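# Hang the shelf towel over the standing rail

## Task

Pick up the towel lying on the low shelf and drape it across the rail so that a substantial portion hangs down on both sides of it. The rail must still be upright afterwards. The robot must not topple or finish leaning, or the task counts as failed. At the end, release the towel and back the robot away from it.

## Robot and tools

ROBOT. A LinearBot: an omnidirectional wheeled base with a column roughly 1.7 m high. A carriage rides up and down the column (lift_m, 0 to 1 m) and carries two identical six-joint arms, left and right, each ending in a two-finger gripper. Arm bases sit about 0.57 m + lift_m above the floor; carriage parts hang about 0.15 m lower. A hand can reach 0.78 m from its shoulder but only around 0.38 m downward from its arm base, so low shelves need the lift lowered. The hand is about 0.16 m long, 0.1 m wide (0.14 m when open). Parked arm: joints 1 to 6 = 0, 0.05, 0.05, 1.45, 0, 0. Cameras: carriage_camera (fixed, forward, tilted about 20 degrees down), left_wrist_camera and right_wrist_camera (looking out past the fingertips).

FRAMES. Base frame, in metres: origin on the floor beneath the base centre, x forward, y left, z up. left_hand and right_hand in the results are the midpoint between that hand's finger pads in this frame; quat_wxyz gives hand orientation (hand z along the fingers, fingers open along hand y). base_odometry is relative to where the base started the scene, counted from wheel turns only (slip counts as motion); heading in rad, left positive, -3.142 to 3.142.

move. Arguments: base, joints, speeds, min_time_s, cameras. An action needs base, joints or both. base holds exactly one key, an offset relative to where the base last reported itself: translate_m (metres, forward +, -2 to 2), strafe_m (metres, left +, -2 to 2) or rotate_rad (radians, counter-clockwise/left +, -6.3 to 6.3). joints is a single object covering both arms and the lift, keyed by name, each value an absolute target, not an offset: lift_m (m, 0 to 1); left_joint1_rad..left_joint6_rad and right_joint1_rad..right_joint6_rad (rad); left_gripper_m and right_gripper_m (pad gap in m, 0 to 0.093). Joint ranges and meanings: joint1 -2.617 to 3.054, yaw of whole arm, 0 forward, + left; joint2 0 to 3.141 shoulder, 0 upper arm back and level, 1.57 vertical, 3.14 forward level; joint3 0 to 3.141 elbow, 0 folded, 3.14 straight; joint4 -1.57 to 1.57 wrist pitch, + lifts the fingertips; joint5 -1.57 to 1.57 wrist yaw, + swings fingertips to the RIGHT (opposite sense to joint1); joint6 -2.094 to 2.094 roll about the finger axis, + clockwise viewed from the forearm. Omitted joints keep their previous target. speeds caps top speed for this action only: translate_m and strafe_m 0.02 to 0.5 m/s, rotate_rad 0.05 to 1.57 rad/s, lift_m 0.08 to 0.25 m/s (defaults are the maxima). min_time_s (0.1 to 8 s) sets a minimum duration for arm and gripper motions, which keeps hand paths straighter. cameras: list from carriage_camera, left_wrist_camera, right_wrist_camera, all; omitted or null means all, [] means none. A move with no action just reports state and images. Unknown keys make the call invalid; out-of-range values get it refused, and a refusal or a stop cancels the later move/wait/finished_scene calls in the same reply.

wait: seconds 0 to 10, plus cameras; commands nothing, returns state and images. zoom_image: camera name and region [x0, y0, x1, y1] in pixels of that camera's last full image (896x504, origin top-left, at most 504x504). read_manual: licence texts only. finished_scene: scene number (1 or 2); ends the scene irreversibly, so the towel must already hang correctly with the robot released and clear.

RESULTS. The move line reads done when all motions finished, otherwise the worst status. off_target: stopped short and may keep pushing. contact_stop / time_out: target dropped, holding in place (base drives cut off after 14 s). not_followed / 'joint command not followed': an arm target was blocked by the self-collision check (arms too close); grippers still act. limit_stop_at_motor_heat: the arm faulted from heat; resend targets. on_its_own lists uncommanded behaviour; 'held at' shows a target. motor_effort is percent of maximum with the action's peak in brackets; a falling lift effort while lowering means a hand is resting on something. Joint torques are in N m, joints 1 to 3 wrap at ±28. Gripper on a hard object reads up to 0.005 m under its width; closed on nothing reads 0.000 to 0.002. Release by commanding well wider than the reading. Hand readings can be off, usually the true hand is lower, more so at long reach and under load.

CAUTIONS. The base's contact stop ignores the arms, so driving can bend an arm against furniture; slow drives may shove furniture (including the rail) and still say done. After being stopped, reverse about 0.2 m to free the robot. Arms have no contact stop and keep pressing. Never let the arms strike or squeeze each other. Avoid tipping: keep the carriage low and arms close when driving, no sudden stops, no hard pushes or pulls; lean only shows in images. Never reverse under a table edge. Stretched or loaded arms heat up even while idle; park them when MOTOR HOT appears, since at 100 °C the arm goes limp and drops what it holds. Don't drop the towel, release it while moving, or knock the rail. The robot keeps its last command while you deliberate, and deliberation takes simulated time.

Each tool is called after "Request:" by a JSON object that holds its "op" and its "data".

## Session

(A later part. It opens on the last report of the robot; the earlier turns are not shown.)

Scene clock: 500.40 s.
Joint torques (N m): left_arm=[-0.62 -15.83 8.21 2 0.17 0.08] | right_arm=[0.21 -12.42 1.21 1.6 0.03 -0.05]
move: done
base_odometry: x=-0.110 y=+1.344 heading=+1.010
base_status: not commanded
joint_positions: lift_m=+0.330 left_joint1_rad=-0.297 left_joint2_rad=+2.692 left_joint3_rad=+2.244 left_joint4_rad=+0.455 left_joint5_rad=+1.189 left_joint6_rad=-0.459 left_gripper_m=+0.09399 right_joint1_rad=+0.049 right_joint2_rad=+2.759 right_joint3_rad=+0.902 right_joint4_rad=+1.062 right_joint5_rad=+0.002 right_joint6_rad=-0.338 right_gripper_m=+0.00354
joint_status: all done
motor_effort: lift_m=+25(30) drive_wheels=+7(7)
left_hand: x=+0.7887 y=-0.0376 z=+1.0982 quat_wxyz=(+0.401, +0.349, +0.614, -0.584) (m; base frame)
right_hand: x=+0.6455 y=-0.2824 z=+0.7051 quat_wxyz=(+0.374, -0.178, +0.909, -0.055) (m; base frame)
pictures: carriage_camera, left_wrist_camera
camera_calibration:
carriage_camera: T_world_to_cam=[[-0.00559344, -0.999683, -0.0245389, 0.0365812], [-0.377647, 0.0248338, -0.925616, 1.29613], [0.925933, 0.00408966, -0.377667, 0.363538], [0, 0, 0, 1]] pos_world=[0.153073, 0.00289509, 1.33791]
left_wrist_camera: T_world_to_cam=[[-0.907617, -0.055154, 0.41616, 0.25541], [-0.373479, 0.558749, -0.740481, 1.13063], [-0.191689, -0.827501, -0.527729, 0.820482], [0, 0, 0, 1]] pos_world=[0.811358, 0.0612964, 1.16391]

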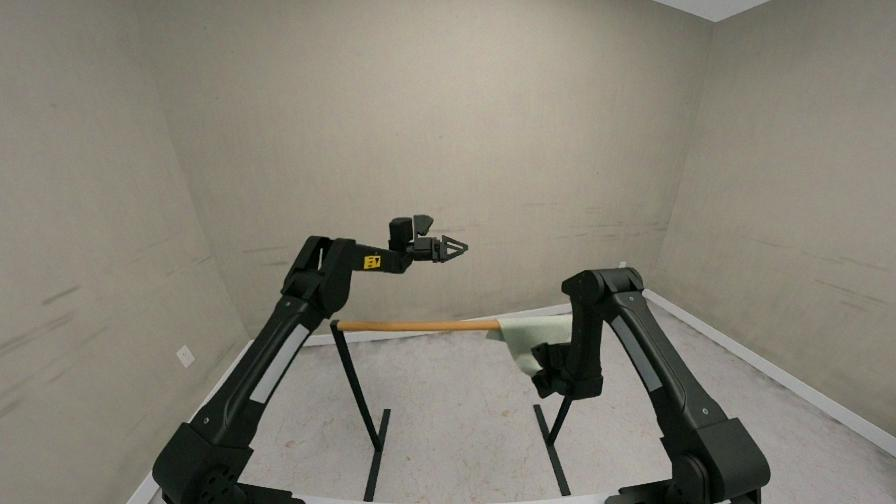

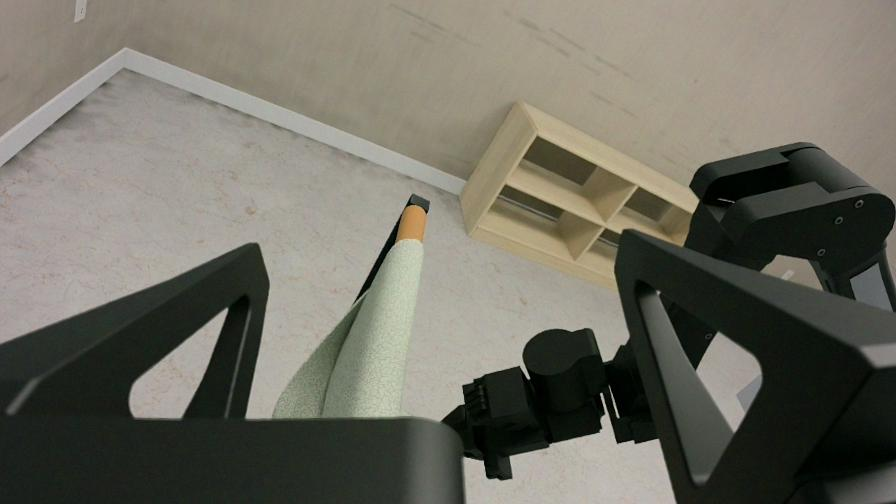

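Request:
{"op": "move", "data": {"joints": {"lift_m": 0.265}, "speeds": {"lift_m": 0.08}, "cameras": []}}

Request:
{"op": "move", "data": {"joints": {"right_gripper_m": 0.05}, "min_time_s": 2.0, "cameras": ["left_wrist_camera", "carriage_camera", "right_wrist_camera"]}}

Request:
{"op": "zoom_image", "data": {"camera": "carriage_camera", "region": [460, 260, 620, 400]}}

Scene clock: 510.57 s.
Joint torques (N m): left_arm=[-0.66 -15.97 7.99 2.03 0.2 0.04] | right_arm=[0.14 -12.37 1.17 1.6 0.03 -0.05]
move: done
base_odometry: x=-0.110 y=+1.344 heading=+1.010
base_status: not commanded
joint_positions: lift_m=+0.265 left_joint1_rad=-0.297 left_joint2_rad=+2.692 left_joint3_rad=+2.247 left_joint4_rad=+0.452 left_joint5_rad=+1.189 left_joint6_rad=-0.458 left_gripper_m=+0.09399 right_joint1_rad=+0.049 right_joint2_rad=+2.758 right_joint3_rad=+0.902 right_joint4_rad=+1.061 right_joint5_rad=+0.002 right_joint6_rad=-0.338 right_gripper_m=+0.00354
joint_status: all done
motor_effort: lift_m=+20(21) drive_wheels=-5(7)
left_hand: x=+0.7888 y=-0.0376 z=+1.0343 quat_wxyz=(+0.401, +0.349, +0.614, -0.584) (m; base frame)
right_hand: x=+0.6459 y=-0.2823 z=+0.6411 quat_wxyz=(+0.374, -0.177, +0.909, -0.055) (m; base frame)
pictures: none
No camera images: "cameras" was empty.

Scene clock: 512.87 s.
Joint torques (N m): left_arm=[-0.61 -15.86 8.08 2.04 0.17 0.05] | right_arm=[0.1 -12.62 1.18 1.61 0.04 -0.05]
move: done
base_odometry: x=-0.110 y=+1.344 heading=+1.010
base_status: not commanded
joint_positions: lift_m=+0.265 left_joint1_rad=-0.297 left_joint2_rad=+2.692 left_joint3_rad=+2.247 left_joint4_rad=+0.452 left_joint5_rad=+1.189 left_joint6_rad=-0.458 left_gripper_m=+0.09399 right_joint1_rad=+0.049 right_joint2_rad=+2.758 right_joint3_rad=+0.902 right_joint4_rad=+1.061 right_joint5_rad=+0.002 right_joint6_rad=-0.338 right_gripper_m=+0.04989
joint_status: all done
motor_effort: lift_m=+20(20) drive_wheels=+7(7)
left_hand: x=+0.7888 y=-0.0376 z=+1.0343 quat_wxyz=(+0.401, +0.349, +0.614, -0.584) (m; base frame)
right_hand: x=+0.6459 y=-0.2823 z=+0.6411 quat_wxyz=(+0.374, -0.177, +0.909, -0.055) (m; base frame)
pictures: carriage_camera, left_wrist_camera, right_wrist_camera
camera_calibration:
carriage_camera: T_world_to_cam=[[-0.00559344, -0.999683, -0.0245389, 0.0350003], [-0.377647, 0.0248338, -0.925616, 1.2365], [0.925933, 0.00408966, -0.377667, 0.339207], [0, 0, 0, 1]] pos_world=[0.153073, 0.00289509, 1.27349]
left_wrist_camera: T_world_to_cam=[[-0.907624, -0.0552147, 0.416138, 0.282134], [-0.373468, 0.558856, -0.740407, 1.08329], [-0.19168, -0.827425, -0.527851, 0.786869], [0, 0, 0, 1]] pos_world=[0.81147, 0.0612523, 1.10002]
right_wrist_camera: T_world_to_cam=[[0.307423, -0.935163, 0.17596, -0.566041], [-0.93497, -0.331241, -0.126924, 0.603695], [0.17698, -0.125498, -0.97618, 0.602761], [0, 0, 0, 1]] pos_world=[0.631774, -0.253726, 0.764628]

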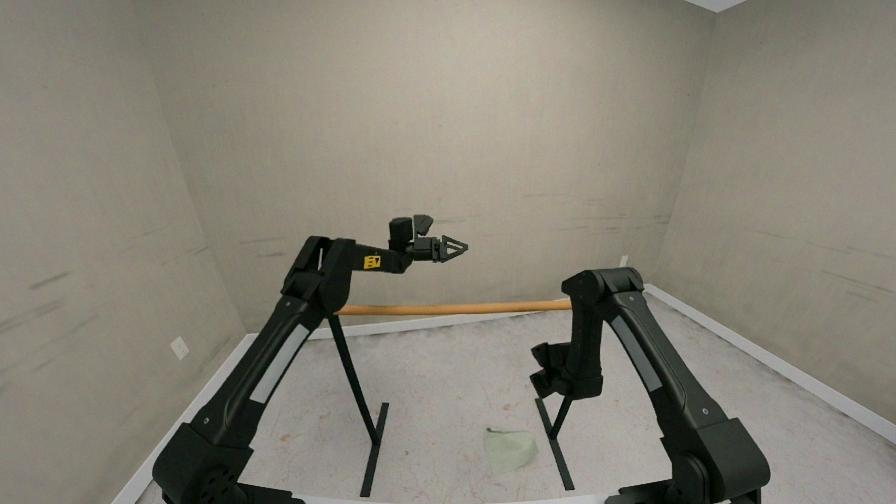

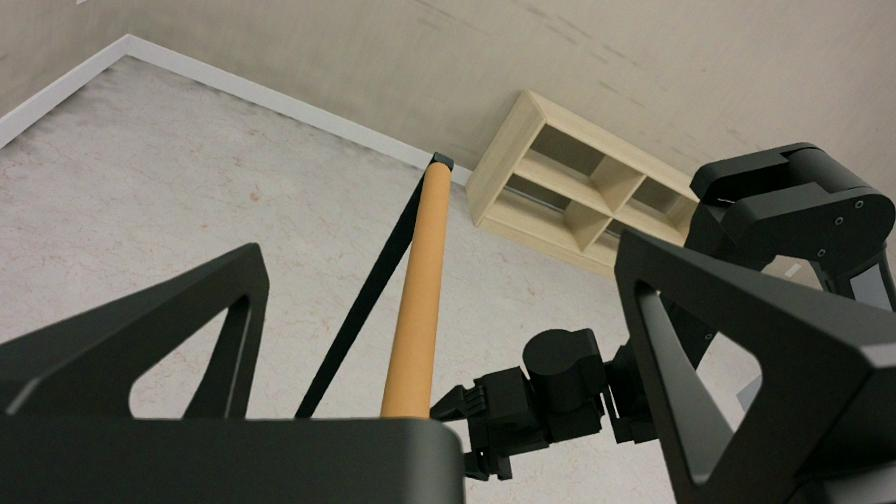

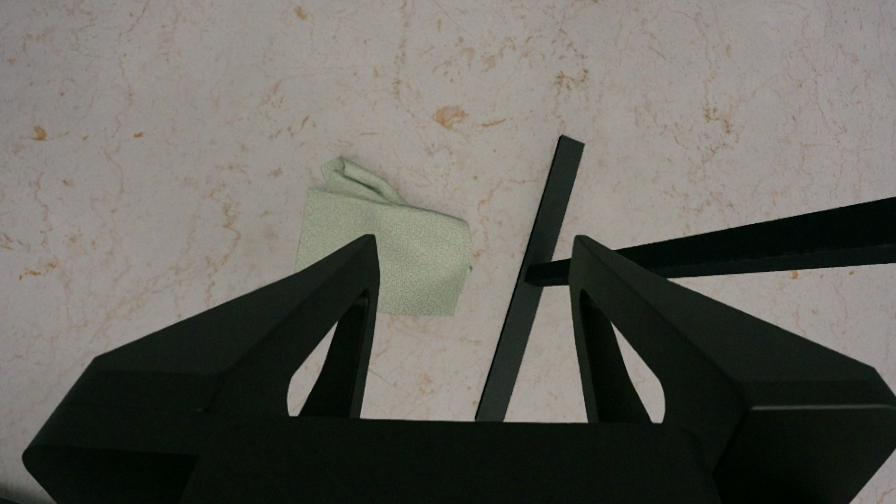

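Scaled by 3.150 from the camera's 896x504 image, which has a finer 1280x720 frame.

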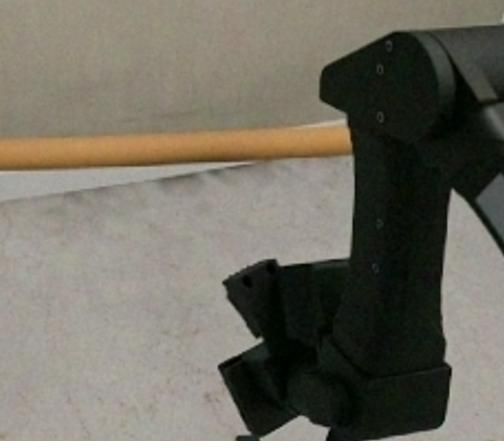

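Request:
{"op": "zoom_image", "data": {"camera": "right_wrist_camera", "region": [230, 100, 630, 430]}}

Request:
{"op": "zoom_image", "data": {"camera": "carriage_camera", "region": [340, 290, 660, 504]}}

Request:
{"op": "zoom_image", "data": {"camera": "left_wrist_camera", "region": [440, 60, 896, 504]}}

Scaled by 1.260 from the camera's 896x504 image, which has a finer 1280x720 frame.

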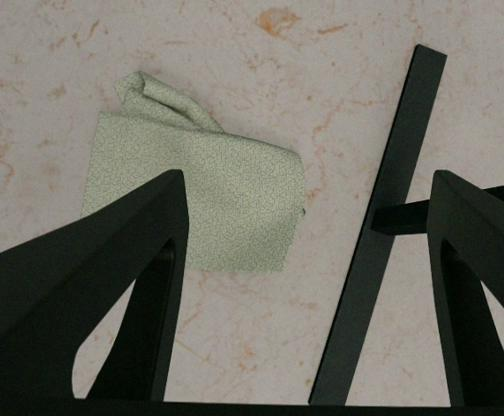

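Scaled by 1.575 from the camera's 896x504 image, which has a finer 1280x720 frame.

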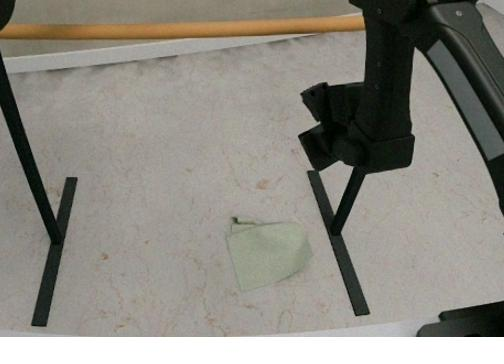

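Scaled by 1.105 from the camera's 896x504 image, which has a finer 1280x720 frame.

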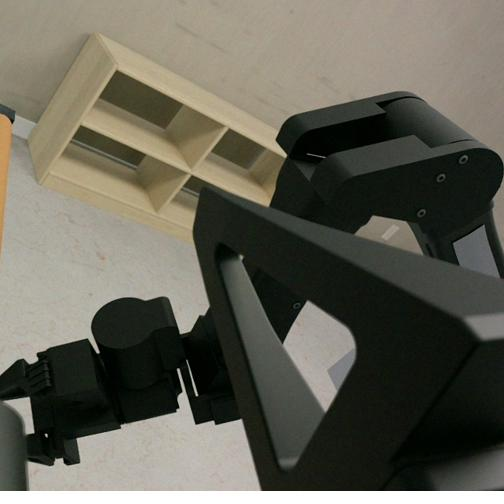

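Request:
{"op": "move", "data": {"base": {"translate_m": -0.35}, "joints": {"left_joint1_rad": 0, "left_joint2_rad": 2.2, "left_joint3_rad": 1.6, "left_joint4_rad": 0.8, "left_joint5_rad": 0, "left_joint6_rad": 0}, "speeds": {"translate_m": 0.2}, "min_time_s": 2.0, "cameras": []}}

Request:
{"op": "move", "data": {"base": {"rotate_rad": -1.2}, "joints": {"lift_m": 0.6, "left_joint1_rad": 0, "left_joint2_rad": 0.05, "left_joint3_rad": 0.05, "left_joint4_rad": 1.45, "left_joint5_rad": 0, "left_joint6_rad": 0, "right_joint1_rad": 0, "right_joint2_rad": 0.05, "right_joint3_rad": 0.05, "right_joint4_rad": 1.45, "right_joint5_rad": 0, "right_joint6_rad": 0}, "speeds": {"rotate_rad": 0.6}, "min_time_s": 3.0, "cameras": ["carriage_camera"]}}

Scene clock: 539.87 s.
Joint torques (N m): left_arm=[-0.03 -16.51 6.37 2.53 -0.1 0.04] | right_arm=[0.03 -12.53 1.25 1.6 0.02 -0.05]
move: done
base_odometry: x=-0.296 y=+1.048 heading=+1.010
base_status: done
joint_positions: lift_m=+0.265 left_joint1_rad=-0.003 left_joint2_rad=+2.237 left_joint3_rad=+1.611 left_joint4_rad=+0.790 left_joint5_rad=+0.013 left_joint6_rad=-0.010 left_gripper_m=+0.09400 right_joint1_rad=+0.049 right_joint2_rad=+2.758 right_joint3_rad=+0.902 right_joint4_rad=+1.061 right_joint5_rad=+0.002 right_joint6_rad=-0.338 right_gripper_m=+0.04989
joint_status: all done
motor_effort: lift_m=+20(20) drive_wheels=-1(12)
left_hand: x=+0.8802 y=+0.2984 z=+1.1228 quat_wxyz=(+0.763, +0.003, +0.647, -0.009) (m; base frame)
right_hand: x=+0.6458 y=-0.2822 z=+0.6411 quat_wxyz=(+0.374, -0.178, +0.909, -0.055) (m; base frame)
pictures: none
No camera images: "cameras" was empty.

Scene clock: 543.17 s.
Joint torques (N m): left_arm=[-0.43 2.84 4.83 0.17 -0.05 0.03] | right_arm=[-0.91 2.74 4.86 0.02 0.06 0.23]
move: done
base_odometry: x=-0.296 y=+1.048 heading=-0.190
base_status: done
joint_positions: lift_m=+0.600 left_joint1_rad=+0.002 left_joint2_rad=+0.061 left_joint3_rad=+0.059 left_joint4_rad=+1.430 left_joint5_rad=+0.008 left_joint6_rad=-0.009 left_gripper_m=+0.09400 right_joint1_rad=+0.007 right_joint2_rad=+0.062 right_joint3_rad=+0.061 right_joint4_rad=+1.436 right_joint5_rad=+0.002 right_joint6_rad=-0.014 right_gripper_m=+0.04990
joint_status: all done
motor_effort: lift_m=+24(30) drive_wheels=+6(13)
left_hand: x=+0.2573 y=+0.3015 z=+1.6235 quat_wxyz=(+0.997, +0.004, +0.071, -0.004) (m; base frame)
right_hand: x=+0.2557 y=-0.3029 z=+1.6242 quat_wxyz=(+0.998, +0.000, +0.068, -0.004) (m; base frame)
pictures: carriage_camera
camera_calibration:
carriage_camera: T_world_to_cam=[[-0.00559344, -0.999683, -0.0245389, 0.0432091], [-0.377647, 0.0248338, -0.925616, 1.54614], [0.925933, 0.00408966, -0.377667, 0.465545], [0, 0, 0, 1]] pos_world=[0.153073, 0.00289509, 1.60801]

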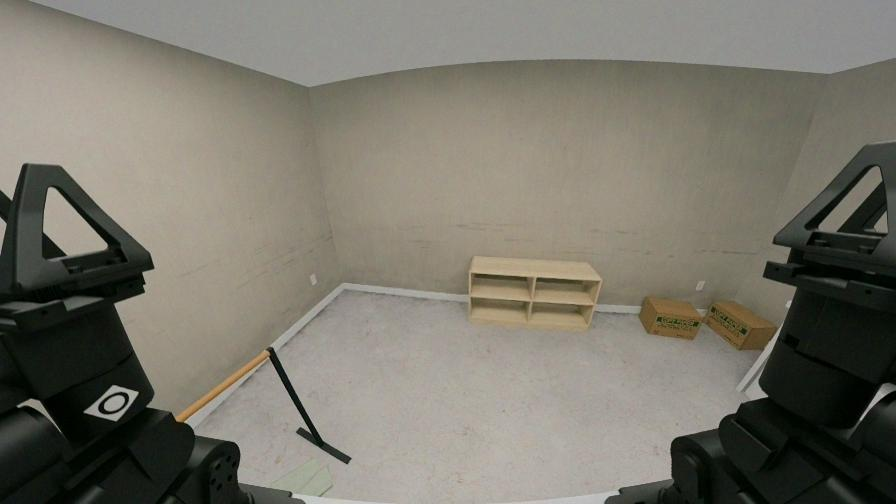

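Request:
{"op": "move", "data": {"base": {"rotate_rad": -1.5}, "speeds": {"rotate_rad": 0.8}, "cameras": ["carriage_camera"]}}

Request:
{"op": "move", "data": {"base": {"rotate_rad": -1.7}, "speeds": {"rotate_rad": 0.8}, "cameras": ["carriage_camera"]}}

Scene clock: 549.97 s.
Joint torques (N m): left_arm=[-0.55 2.88 4.83 0.07 -0.05 0.02] | right_arm=[-0.88 2.76 4.88 -0.02 0.05 0.21]
move: done
base_odometry: x=-0.296 y=+1.048 heading=-1.689
base_status: done
joint_positions: lift_m=+0.600 left_joint1_rad=+0.002 left_joint2_rad=+0.061 left_joint3_rad=+0.059 left_joint4_rad=+1.436 left_joint5_rad=+0.008 left_joint6_rad=-0.009 left_gripper_m=+0.09400 right_joint1_rad=+0.007 right_joint2_rad=+0.062 right_joint3_rad=+0.061 right_joint4_rad=+1.439 right_joint5_rad=+0.002 right_joint6_rad=-0.013 right_gripper_m=+0.04990
joint_status: not commanded
motor_effort: lift_m=+24(24) drive_wheels=+7(12)
left_hand: x=+0.2560 y=+0.3015 z=+1.6237 quat_wxyz=(+0.998, +0.004, +0.068, -0.004) (m; base frame)
right_hand: x=+0.2550 y=-0.3029 z=+1.6243 quat_wxyz=(+0.998, +0.000, +0.066, -0.003) (m; base frame)
pictures: carriage_camera
camera_calibration:
carriage_camera: T_world_to_cam=[[-0.00559344, -0.999683, -0.0245389, 0.0432091], [-0.377647, 0.0248338, -0.925616, 1.54614], [0.925933, 0.00408966, -0.377667, 0.465545], [0, 0, 0, 1]] pos_world=[0.153073, 0.00289509, 1.60801]

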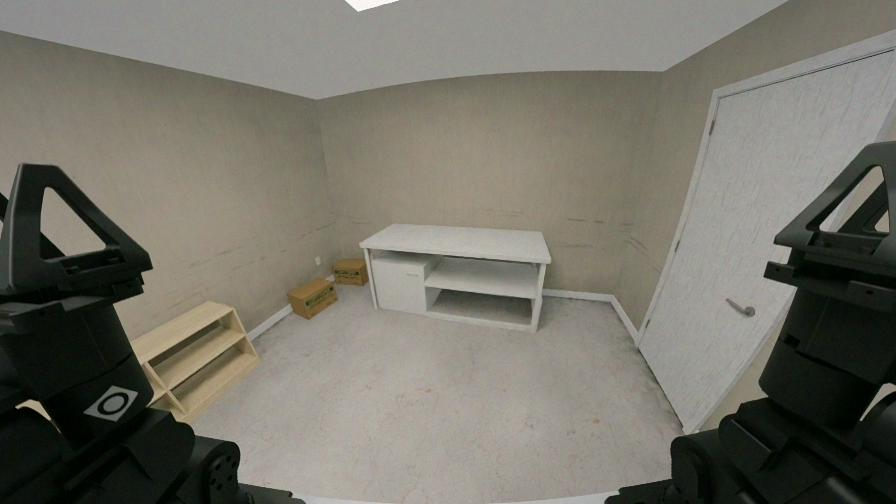

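Scene clock: 553.40 s.
Joint torques (N m): left_arm=[-0.43 2.82 4.81 0.05 -0.07 0.02] | right_arm=[-0.88 2.77 4.89 -0.02 0.06 0.21]
move: done
base_odometry: x=-0.296 y=+1.048 heading=+2.894
base_status: done
joint_positions: lift_m=+0.600 left_joint1_rad=+0.002 left_joint2_rad=+0.061 left_joint3_rad=+0.059 left_joint4_rad=+1.437 left_joint5_rad=+0.008 left_joint6_rad=-0.009 left_gripper_m=+0.09401 right_joint1_rad=+0.007 right_joint2_rad=+0.062 right_joint3_rad=+0.061 right_joint4_rad=+1.439 right_joint5_rad=+0.002 right_joint6_rad=-0.013 right_gripper_m=+0.04990
joint_status: not commanded
motor_effort: lift_m=+24(24) drive_wheels=+6(12)
left_hand: x=+0.2556 y=+0.3016 z=+1.6238 quat_wxyz=(+0.998, +0.004, +0.068, -0.004) (m; base frame)
right_hand: x=+0.2549 y=-0.3029 z=+1.6243 quat_wxyz=(+0.998, +0.000, +0.066, -0.003) (m; base frame)
pictures: carriage_camera
camera_calibration:
carriage_camera: T_world_to_cam=[[-0.00559344, -0.999683, -0.0245389, 0.0432091], [-0.377647, 0.0248338, -0.925616, 1.54614], [0.925933, 0.00408966, -0.377667, 0.465545], [0, 0, 0, 1]] pos_world=[0.153073, 0.00289509, 1.60801]

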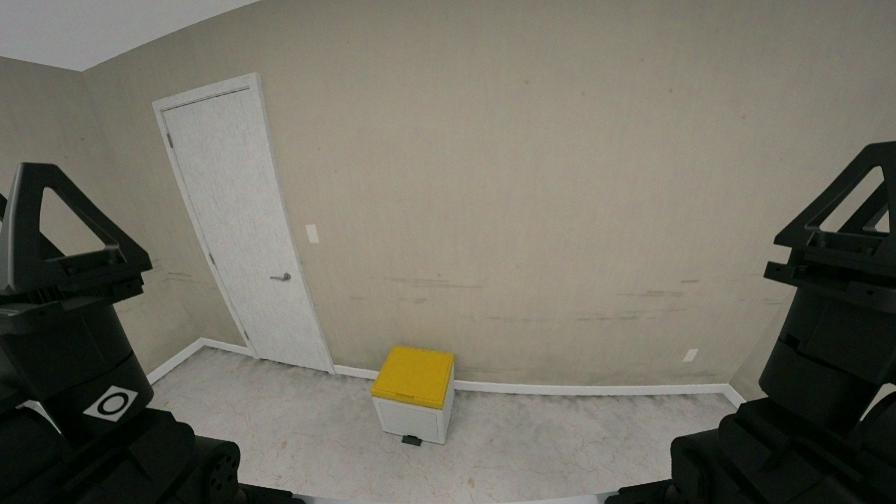

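Request:
{"op": "move", "data": {"base": {"rotate_rad": -1.884}, "joints": {"lift_m": 0.3}, "speeds": {"rotate_rad": 0.8}, "cameras": ["carriage_camera"]}}

Request:
{"op": "zoom_image", "data": {"camera": "carriage_camera", "region": [300, 280, 700, 504]}}

Scene clock: 617.83 s.
Joint torques (N m): left_arm=[-0.5 2.97 5.42 0.04 -0.06 0.02] | right_arm=[-0.84 2.92 5.5 -0.03 0.06 0.21]
move: done
base_odometry: x=-0.296 y=+1.048 heading=+1.011
base_status: done
joint_positions: lift_m=+0.300 left_joint1_rad=+0.002 left_joint2_rad=+0.058 left_joint3_rad=+0.052 left_joint4_rad=+1.439 left_joint5_rad=+0.008 left_joint6_rad=-0.009 left_gripper_m=+0.09402 right_joint1_rad=+0.007 right_joint2_rad=+0.059 right_joint3_rad=+0.054 right_joint4_rad=+1.440 right_joint5_rad=+0.002 right_joint6_rad=-0.013 right_gripper_m=+0.04991
joint_status: all done
motor_effort: lift_m=+20(20) drive_wheels=+6(12)
left_hand: x=+0.2565 y=+0.3016 z=+1.3224 quat_wxyz=(+0.998, +0.003, +0.069, -0.004) (m; base frame)
right_hand: x=+0.2562 y=-0.3029 z=+1.3228 quat_wxyz=(+0.998, +0.000, +0.068, -0.003) (m; base frame)
pictures: carriage_camera
camera_calibration:
carriage_camera: T_world_to_cam=[[-0.00559344, -0.999683, -0.0245389, 0.0358604], [-0.377647, 0.0248338, -0.925616, 1.26894], [0.925933, 0.00408966, -0.377667, 0.352444], [0, 0, 0, 1]] pos_world=[0.153073, 0.00289509, 1.30854]

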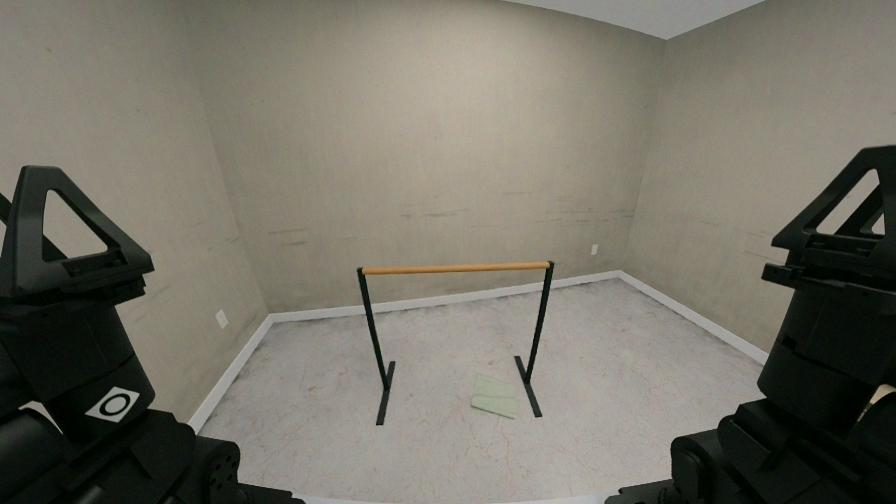

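Scaled by 1.260 from the camera's 896x504 image, which has a finer 1280x720 frame.

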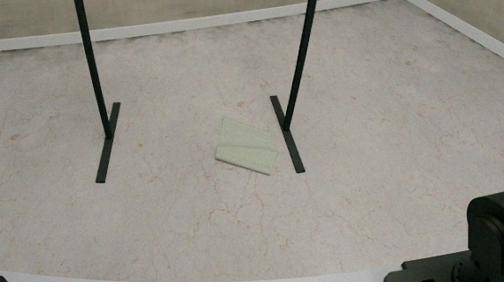

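Request:
{"op": "move", "data": {"base": {"translate_m": 0.22}, "joints": {"right_joint1_rad": 0.05, "right_joint2_rad": 2.744, "right_joint3_rad": 0.901, "right_joint4_rad": 1.057, "right_joint5_rad": 0, "right_joint6_rad": 0}, "min_time_s": 2.0, "speeds": {"translate_m": 0.2}, "cameras": ["right_wrist_camera"]}}

Request:
{"op": "zoom_image", "data": {"camera": "right_wrist_camera", "region": [300, 0, 700, 250]}}

Scene clock: 626.90 s.
Joint torques (N m): left_arm=[-0.47 2.96 5.37 0 -0.04 0] | right_arm=[0.47 -9.89 2.14 1.59 0.06 0.23]
move: done
base_odometry: x=-0.179 y=+1.234 heading=+1.010
base_status: done
joint_positions: lift_m=+0.300 left_joint1_rad=+0.002 left_joint2_rad=+0.058 left_joint3_rad=+0.052 left_joint4_rad=+1.441 left_joint5_rad=+0.008 left_joint6_rad=-0.009 left_gripper_m=+0.09402 right_joint1_rad=+0.043 right_joint2_rad=+2.728 right_joint3_rad=+0.894 right_joint4_rad=+1.067 right_joint5_rad=+0.002 right_joint6_rad=-0.013 right_gripper_m=+0.04991
joint_status: all done
motor_effort: lift_m=+20(20) drive_wheels=-7(14)
left_hand: x=+0.2559 y=+0.3016 z=+1.3224 quat_wxyz=(+0.998, +0.003, +0.068, -0.004) (m; base frame)
right_hand: x=+0.6535 y=-0.2845 z=+0.6884 quat_wxyz=(+0.391, -0.026, +0.920, +0.005) (m; base frame)
pictures: right_wrist_camera
camera_calibration:
right_wrist_camera: T_world_to_cam=[[0.0782437, -0.995874, -0.0459559, -0.293416], [-0.979185, -0.0681093, -0.1912, 0.764094], [0.187281, 0.0599595, -0.980475, 0.696282], [0, 0, 0, 1]] pos_world=[0.640747, -0.281912, 0.815298]

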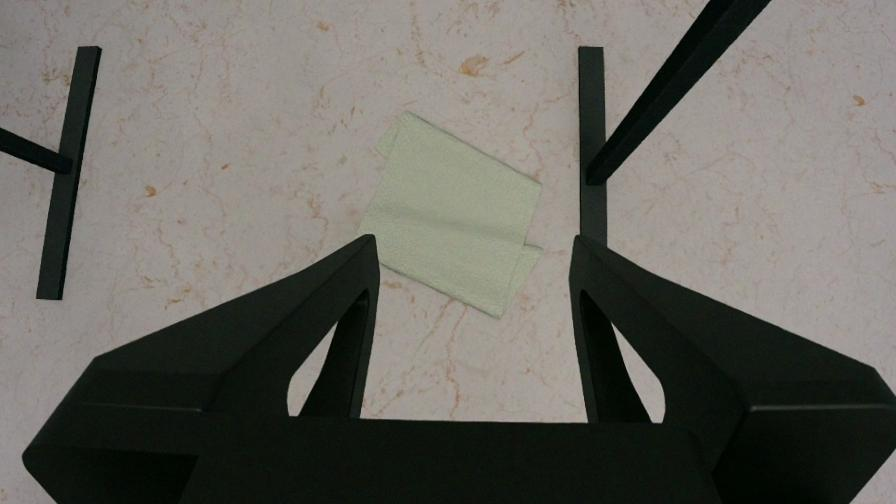

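Scaled by 1.260 from the camera's 896x504 image, which has a finer 1280x720 frame.

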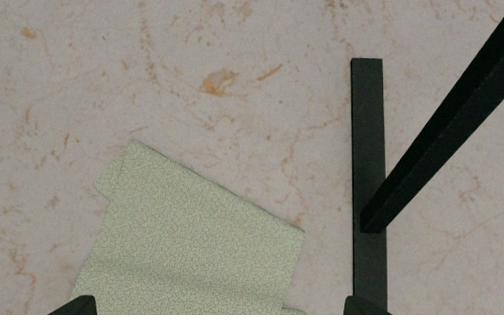

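Request:
{"op": "move", "data": {"base": {"strafe_m": -0.072}, "joints": {"lift_m": 0.75, "right_joint1_rad": 0.0, "right_joint2_rad": 2.81, "right_joint3_rad": 1.295, "right_joint4_rad": -0.056, "right_joint5_rad": 0, "right_joint6_rad": -1.57, "right_gripper_m": 0.093, "left_joint1_rad": 0.0, "left_joint2_rad": 2.81, "left_joint3_rad": 1.295, "left_joint4_rad": -0.056, "left_joint5_rad": 0, "left_joint6_rad": 1.57, "left_gripper_m": 0.093}, "min_time_s": 3.0, "speeds": {"strafe_m": 0.1}, "cameras": ["carriage_camera", "right_wrist_camera"]}}

Scene clock: 646.47 s.
Joint torques (N m): left_arm=[-0.49 -9.26 2.96 0.23 0.03 0.06] | right_arm=[-0.96 -9.8 3.15 0.13 -0.04 -0.01]
move: done
base_odometry: x=-0.118 y=+1.196 heading=+1.010
base_status: done
joint_positions: lift_m=+0.750 left_joint1_rad=+0.002 left_joint2_rad=+2.792 left_joint3_rad=+1.286 left_joint4_rad=-0.035 left_joint5_rad=+0.007 left_joint6_rad=+1.558 left_gripper_m=+0.09309 right_joint1_rad=+0.007 right_joint2_rad=+2.781 right_joint3_rad=+1.285 right_joint4_rad=-0.039 right_joint5_rad=+0.001 right_joint6_rad=-1.555 right_gripper_m=+0.09287
joint_status: all done
motor_effort: lift_m=+24(30) drive_wheels=+2(11)
left_hand: x=+0.5722 y=+0.3023 z=+1.0585 quat_wxyz=(+0.013, +0.702, +0.712, +0.008) (m; base frame)
right_hand: x=+0.5747 y=-0.3006 z=+1.0619 quat_wxyz=(+0.012, -0.704, +0.710, -0.013) (m; base frame)
pictures: carriage_camera, right_wrist_camera
camera_calibration:
carriage_camera: T_world_to_cam=[[-0.00559344, -0.999683, -0.0245389, 0.0468886], [-0.377647, 0.0248338, -0.925616, 1.68493], [0.925933, 0.00408966, -0.377667, 0.522175], [0, 0, 0, 1]] pos_world=[0.153073, 0.00289509, 1.75796]
right_wrist_camera: T_world_to_cam=[[0.999253, -0.030997, -0.0230981, -0.549731], [-0.0120939, -0.818201, 0.574806, -0.837425], [-0.0367161, -0.574097, -0.817964, 0.843779], [0, 0, 0, 1]] pos_world=[0.570173, -0.21781, 1.15884]

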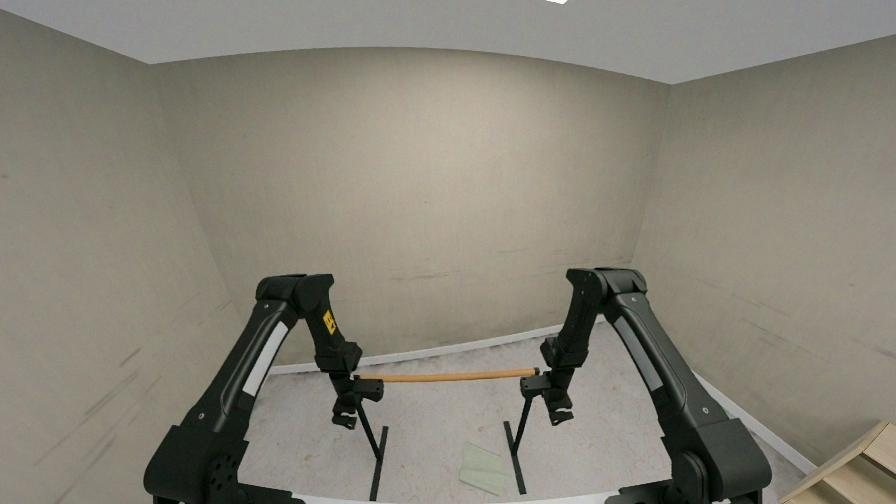

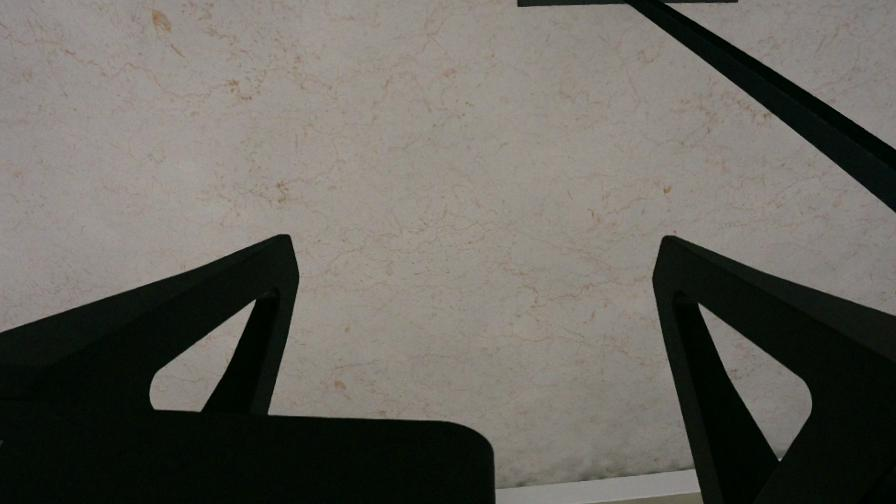

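Request:
{"op": "move", "data": {"base": {"translate_m": 0.28}, "speeds": {"translate_m": 0.15}, "cameras": ["carriage_camera", "right_wrist_camera", "left_wrist_camera"]}}

Scene clock: 651.97 s.
Joint torques (N m): left_arm=[-0.53 -9.33 2.77 0.24 0.04 0.03] | right_arm=[-0.88 -10.29 2.73 0.18 -0.03 -0.07]
move: done
base_odometry: x=+0.031 y=+1.433 heading=+1.009
base_status: done
joint_positions: lift_m=+0.750 left_joint1_rad=+0.002 left_joint2_rad=+2.792 left_joint3_rad=+1.289 left_joint4_rad=-0.042 left_joint5_rad=+0.007 left_joint6_rad=+1.560 left_gripper_m=+0.09309 right_joint1_rad=+0.007 right_joint2_rad=+2.786 right_joint3_rad=+1.289 right_joint4_rad=-0.045 right_joint5_rad=+0.001 right_joint6_rad=-1.556 right_gripper_m=+0.09287
joint_status: not commanded
motor_effort: lift_m=+24(25) drive_wheels=-5(11)
left_hand: x=+0.5717 y=+0.3023 z=+1.0587 quat_wxyz=(+0.012, +0.703, +0.711, +0.007) (m; base frame)
right_hand: x=+0.5730 y=-0.3006 z=+1.0604 quat_wxyz=(+0.009, -0.704, +0.710, -0.010) (m; base frame)
pictures: carriage_camera, left_wrist_camera, right_wrist_camera
camera_calibration:
carriage_camera: T_world_to_cam=[[-0.00559344, -0.999683, -0.0245389, 0.0468886], [-0.377647, 0.0248338, -0.925616, 1.68493], [0.925933, 0.00408966, -0.377667, 0.522175], [0, 0, 0, 1]] pos_world=[0.153073, 0.00289509, 1.75796]
left_wrist_camera: T_world_to_cam=[[-0.999927, 0.0108549, -0.0052293, 0.572622], [0.00574401, 0.810972, 0.585057, -0.865898], [0.0105916, 0.584984, -0.810976, 0.796553], [0, 0, 0, 1]] pos_world=[0.569117, 0.230032, 1.15558]
right_wrist_camera: T_world_to_cam=[[0.999082, -0.0294759, -0.0311008, -0.538976], [-0.00623973, -0.818154, 0.574965, -0.840119], [-0.0423929, -0.574243, -0.817587, 0.845313], [0, 0, 0, 1]] pos_world=[0.569074, -0.217819, 1.15739]

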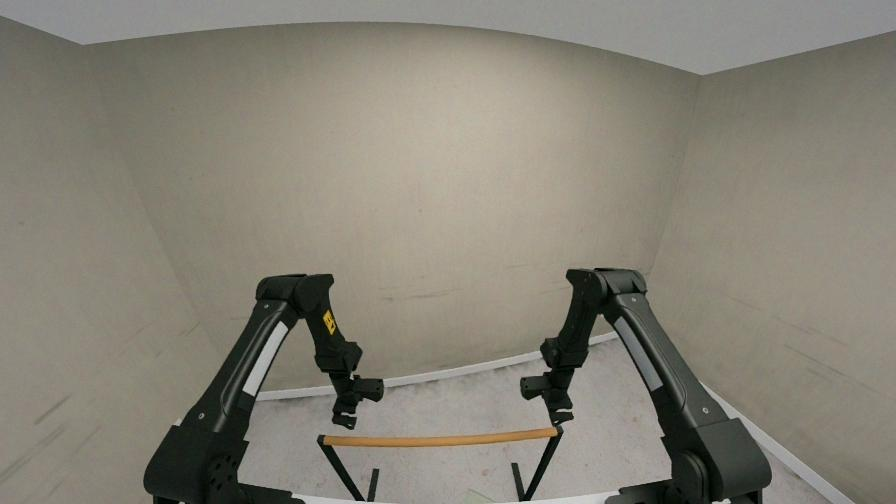

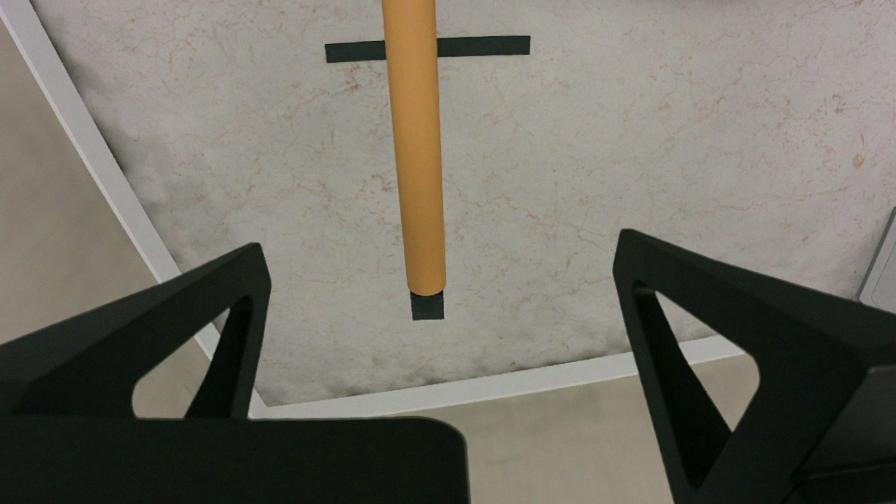

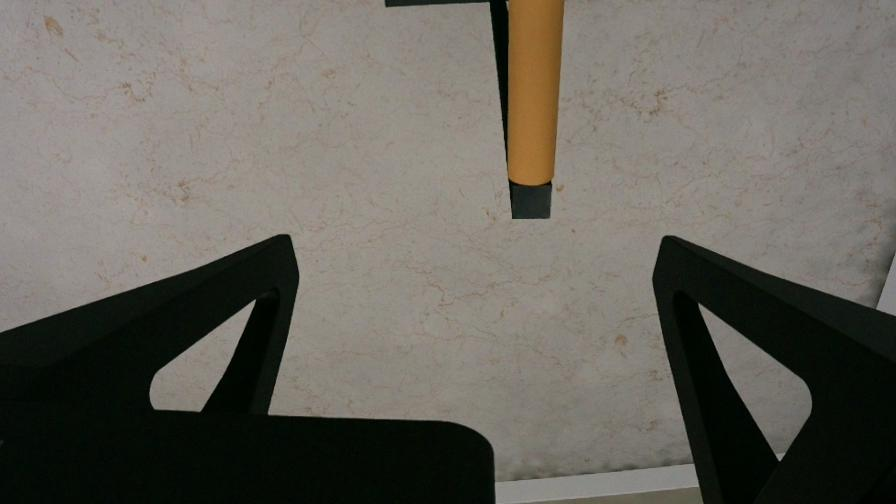

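Request:
{"op": "move", "data": {"base": {"strafe_m": 0.055}, "speeds": {"strafe_m": 0.1}, "cameras": []}}

Request:
{"op": "move", "data": {"base": {"translate_m": 0.022}, "speeds": {"translate_m": 0.1}, "cameras": ["right_wrist_camera", "left_wrist_camera"]}}

Scene clock: 658.57 s.
Joint torques (N m): left_arm=[-0.32 -9.29 2.62 0.31 0.04 0.03] | right_arm=[-0.2 -10.39 2.63 0.17 -0.03 -0.08]
move: done
base_odometry: x=-0.015 y=+1.462 heading=+1.009
base_status: done
joint_positions: lift_m=+0.750 left_joint1_rad=+0.000 left_joint2_rad=+2.792 left_joint3_rad=+1.289 left_joint4_rad=-0.043 left_joint5_rad=+0.007 left_joint6_rad=+1.560 left_gripper_m=+0.09309 right_joint1_rad=+0.001 right_joint2_rad=+2.786 right_joint3_rad=+1.289 right_joint4_rad=-0.046 right_joint5_rad=+0.001 right_joint6_rad=-1.556 right_gripper_m=+0.09287
joint_status: not commanded
motor_effort: lift_m=+24(25) drive_wheels=+3(12)
left_hand: x=+0.5716 y=+0.3017 z=+1.0587 quat_wxyz=(+0.011, +0.703, +0.711, +0.007) (m; base frame)
right_hand: x=+0.5728 y=-0.3029 z=+1.0604 quat_wxyz=(+0.009, -0.702, +0.712, -0.010) (m; base frame)
pictures: none
No camera images: "cameras" was empty.

Scene clock: 659.43 s.
Joint torques (N m): left_arm=[-0.18 -9.31 2.61 0.31 0.04 0.04] | right_arm=[-0.53 -10.25 2.7 0.14 -0.02 -0.09]
move: done
base_odometry: x=-0.004 y=+1.481 heading=+1.009
base_status: done
joint_positions: lift_m=+0.750 left_joint1_rad=+0.000 left_joint2_rad=+2.792 left_joint3_rad=+1.291 left_joint4_rad=-0.044 left_joint5_rad=+0.007 left_joint6_rad=+1.560 left_gripper_m=+0.09309 right_joint1_rad=+0.001 right_joint2_rad=+2.786 right_joint3_rad=+1.290 right_joint4_rad=-0.048 right_joint5_rad=+0.001 right_joint6_rad=-1.557 right_gripper_m=+0.09287
joint_status: not commanded
motor_effort: lift_m=+25(25) drive_wheels=+6(10)
left_hand: x=+0.5720 y=+0.3017 z=+1.0588 quat_wxyz=(+0.011, +0.703, +0.711, +0.007) (m; base frame)
right_hand: x=+0.5727 y=-0.3029 z=+1.0605 quat_wxyz=(+0.009, -0.702, +0.712, -0.010) (m; base frame)
pictures: left_wrist_camera, right_wrist_camera
camera_calibration:
left_wrist_camera: T_world_to_cam=[[-0.999907, 0.0127543, -0.00484312, 0.571906], [0.00750609, 0.810736, 0.585363, -0.866738], [0.0113924, 0.585272, -0.810757, 0.796219], [0, 0, 0, 1]] pos_world=[0.569288, 0.229397, 1.15567]
right_wrist_camera: T_world_to_cam=[[0.998822, -0.0355739, -0.0330061, -0.538441], [-0.0101364, -0.818094, 0.574995, -0.839798], [-0.0474568, -0.573983, -0.817491, 0.846905], [0, 0, 0, 1]] pos_world=[0.569486, -0.220079, 1.15744]

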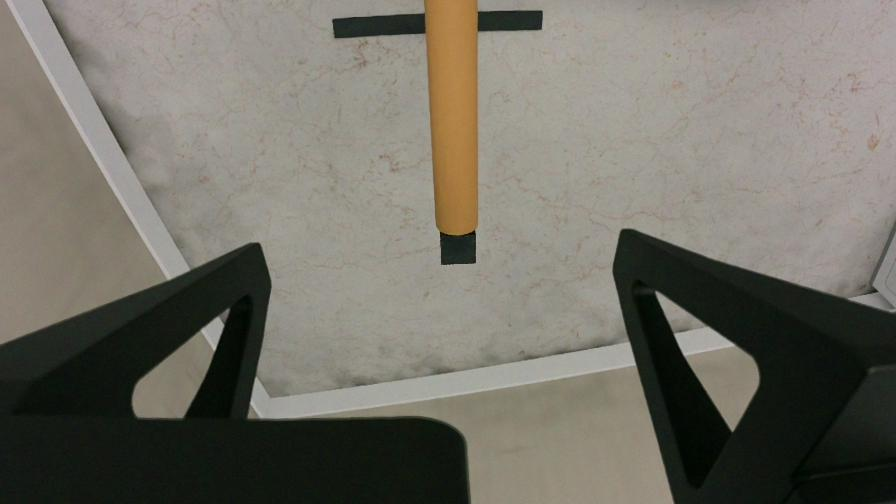

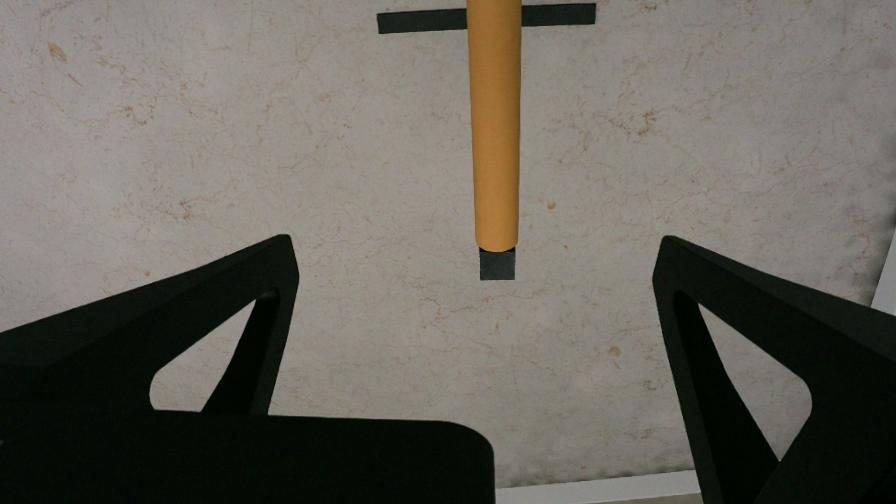

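Request:
{"op": "move", "data": {"joints": {"lift_m": 0.535}, "speeds": {"lift_m": 0.15}, "cameras": ["right_wrist_camera", "left_wrist_camera"]}}

Scene clock: 664.90 s.
Joint torques (N m): left_arm=[-0.28 -9.88 2.4 0.28 0.06 0] | right_arm=[-0.34 -11.08 2.44 0.13 -0.03 -0.08]
move: done
base_odometry: x=-0.004 y=+1.481 heading=+1.009
base_status: not commanded
joint_positions: lift_m=+0.535 left_joint1_rad=+0.000 left_joint2_rad=+2.799 left_joint3_rad=+1.292 left_joint4_rad=-0.045 left_joint5_rad=+0.007 left_joint6_rad=+1.561 left_gripper_m=+0.09308 right_joint1_rad=+0.001 right_joint2_rad=+2.796 right_joint3_rad=+1.292 right_joint4_rad=-0.049 right_joint5_rad=+0.001 right_joint6_rad=-1.557 right_gripper_m=+0.09287
joint_status: all done
motor_effort: lift_m=+20(20) drive_wheels=+6(6)
left_hand: x=+0.5697 y=+0.3017 z=+0.8422 quat_wxyz=(+0.009, +0.704, +0.710, +0.004) (m; base frame)
right_hand: x=+0.5695 y=-0.3029 z=+0.8429 quat_wxyz=(+0.006, -0.702, +0.712, -0.006) (m; base frame)
pictures: left_wrist_camera, right_wrist_camera
camera_calibration:
left_wrist_camera: T_world_to_cam=[[-0.999907, 0.013517, 0.00163664, 0.562907], [0.0119175, 0.810718, 0.585316, -0.742407], [0.00658486, 0.585281, -0.810804, 0.623421], [0, 0, 0, 1]] pos_world=[0.567597, 0.229398, 0.939094]
right_wrist_camera: T_world_to_cam=[[0.998494, -0.035574, -0.0417681, -0.53487], [-0.00509108, -0.818091, 0.575066, -0.717667], [-0.0546275, -0.573987, -0.81704, 0.672601], [0, 0, 0, 1]] pos_world=[0.567154, -0.22008, 0.939907]

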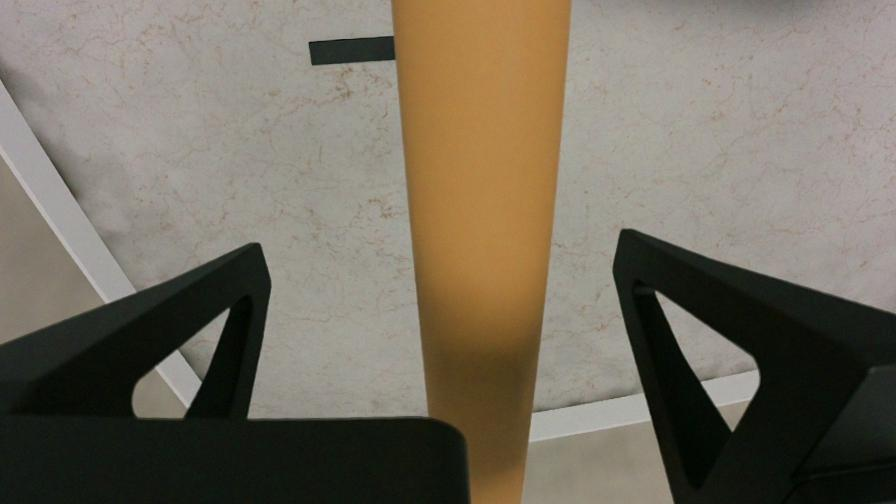

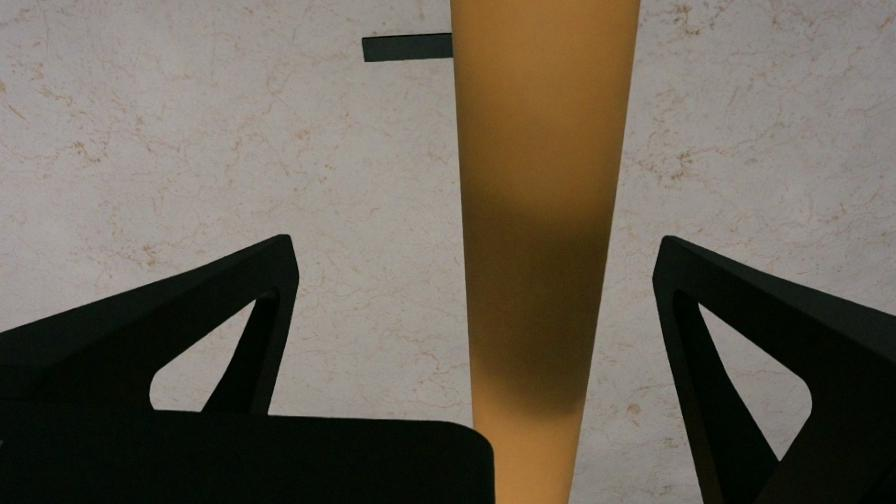

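Request:
{"op": "move", "data": {"joints": {"left_gripper_m": 0.015, "right_gripper_m": 0.015}, "min_time_s": 3.0, "cameras": ["carriage_camera"]}}

Scene clock: 670.97 s.
Joint torques (N m): left_arm=[-0.32 -9.83 2.41 0.54 0.06 0.03] | right_arm=[-0.29 -11.26 1.7 -0.06 -0.05 0.06]
move: off_target
base_odometry: x=-0.004 y=+1.481 heading=+1.009
base_status: not commanded
joint_positions: lift_m=+0.535 left_joint1_rad=+0.000 left_joint2_rad=+2.799 left_joint3_rad=+1.291 left_joint4_rad=-0.077 left_joint5_rad=+0.007 left_joint6_rad=+1.560 left_gripper_m=+0.02967 right_joint1_rad=+0.001 right_joint2_rad=+2.796 right_joint3_rad=+1.301 right_joint4_rad=-0.016 right_joint5_rad=+0.001 right_joint6_rad=-1.569 right_gripper_m=+0.03017
joint_status: left_gripper_m off_target (ended at +0.02969, target +0.01500); right_gripper_m off_target (ended at +0.03020, target +0.01500)
motor_effort: lift_m=+20(20) drive_wheels=+6(6)
left_hand: x=+0.5616 y=+0.3017 z=+0.8422 quat_wxyz=(-0.003, +0.703, +0.711, -0.007) (m; base frame)
right_hand: x=+0.5823 y=-0.3029 z=+0.8441 quat_wxyz=(+0.021, -0.706, +0.707, -0.022) (m; base frame)
pictures: carriage_camera
camera_calibration:
carriage_camera: T_world_to_cam=[[-0.00559344, -0.999683, -0.0245389, 0.0416265], [-0.377647, 0.0248338, -0.925616, 1.48644], [0.925933, 0.00408966, -0.377667, 0.441188], [0, 0, 0, 1]] pos_world=[0.153073, 0.00289509, 1.54352]

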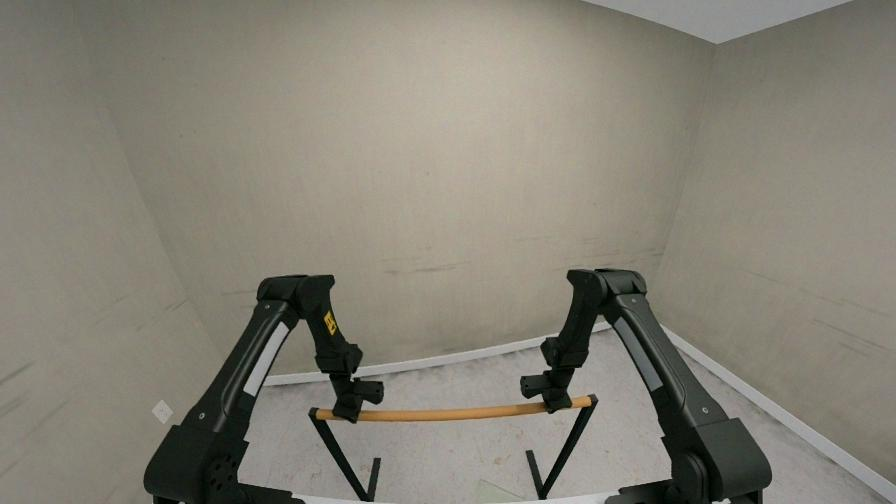

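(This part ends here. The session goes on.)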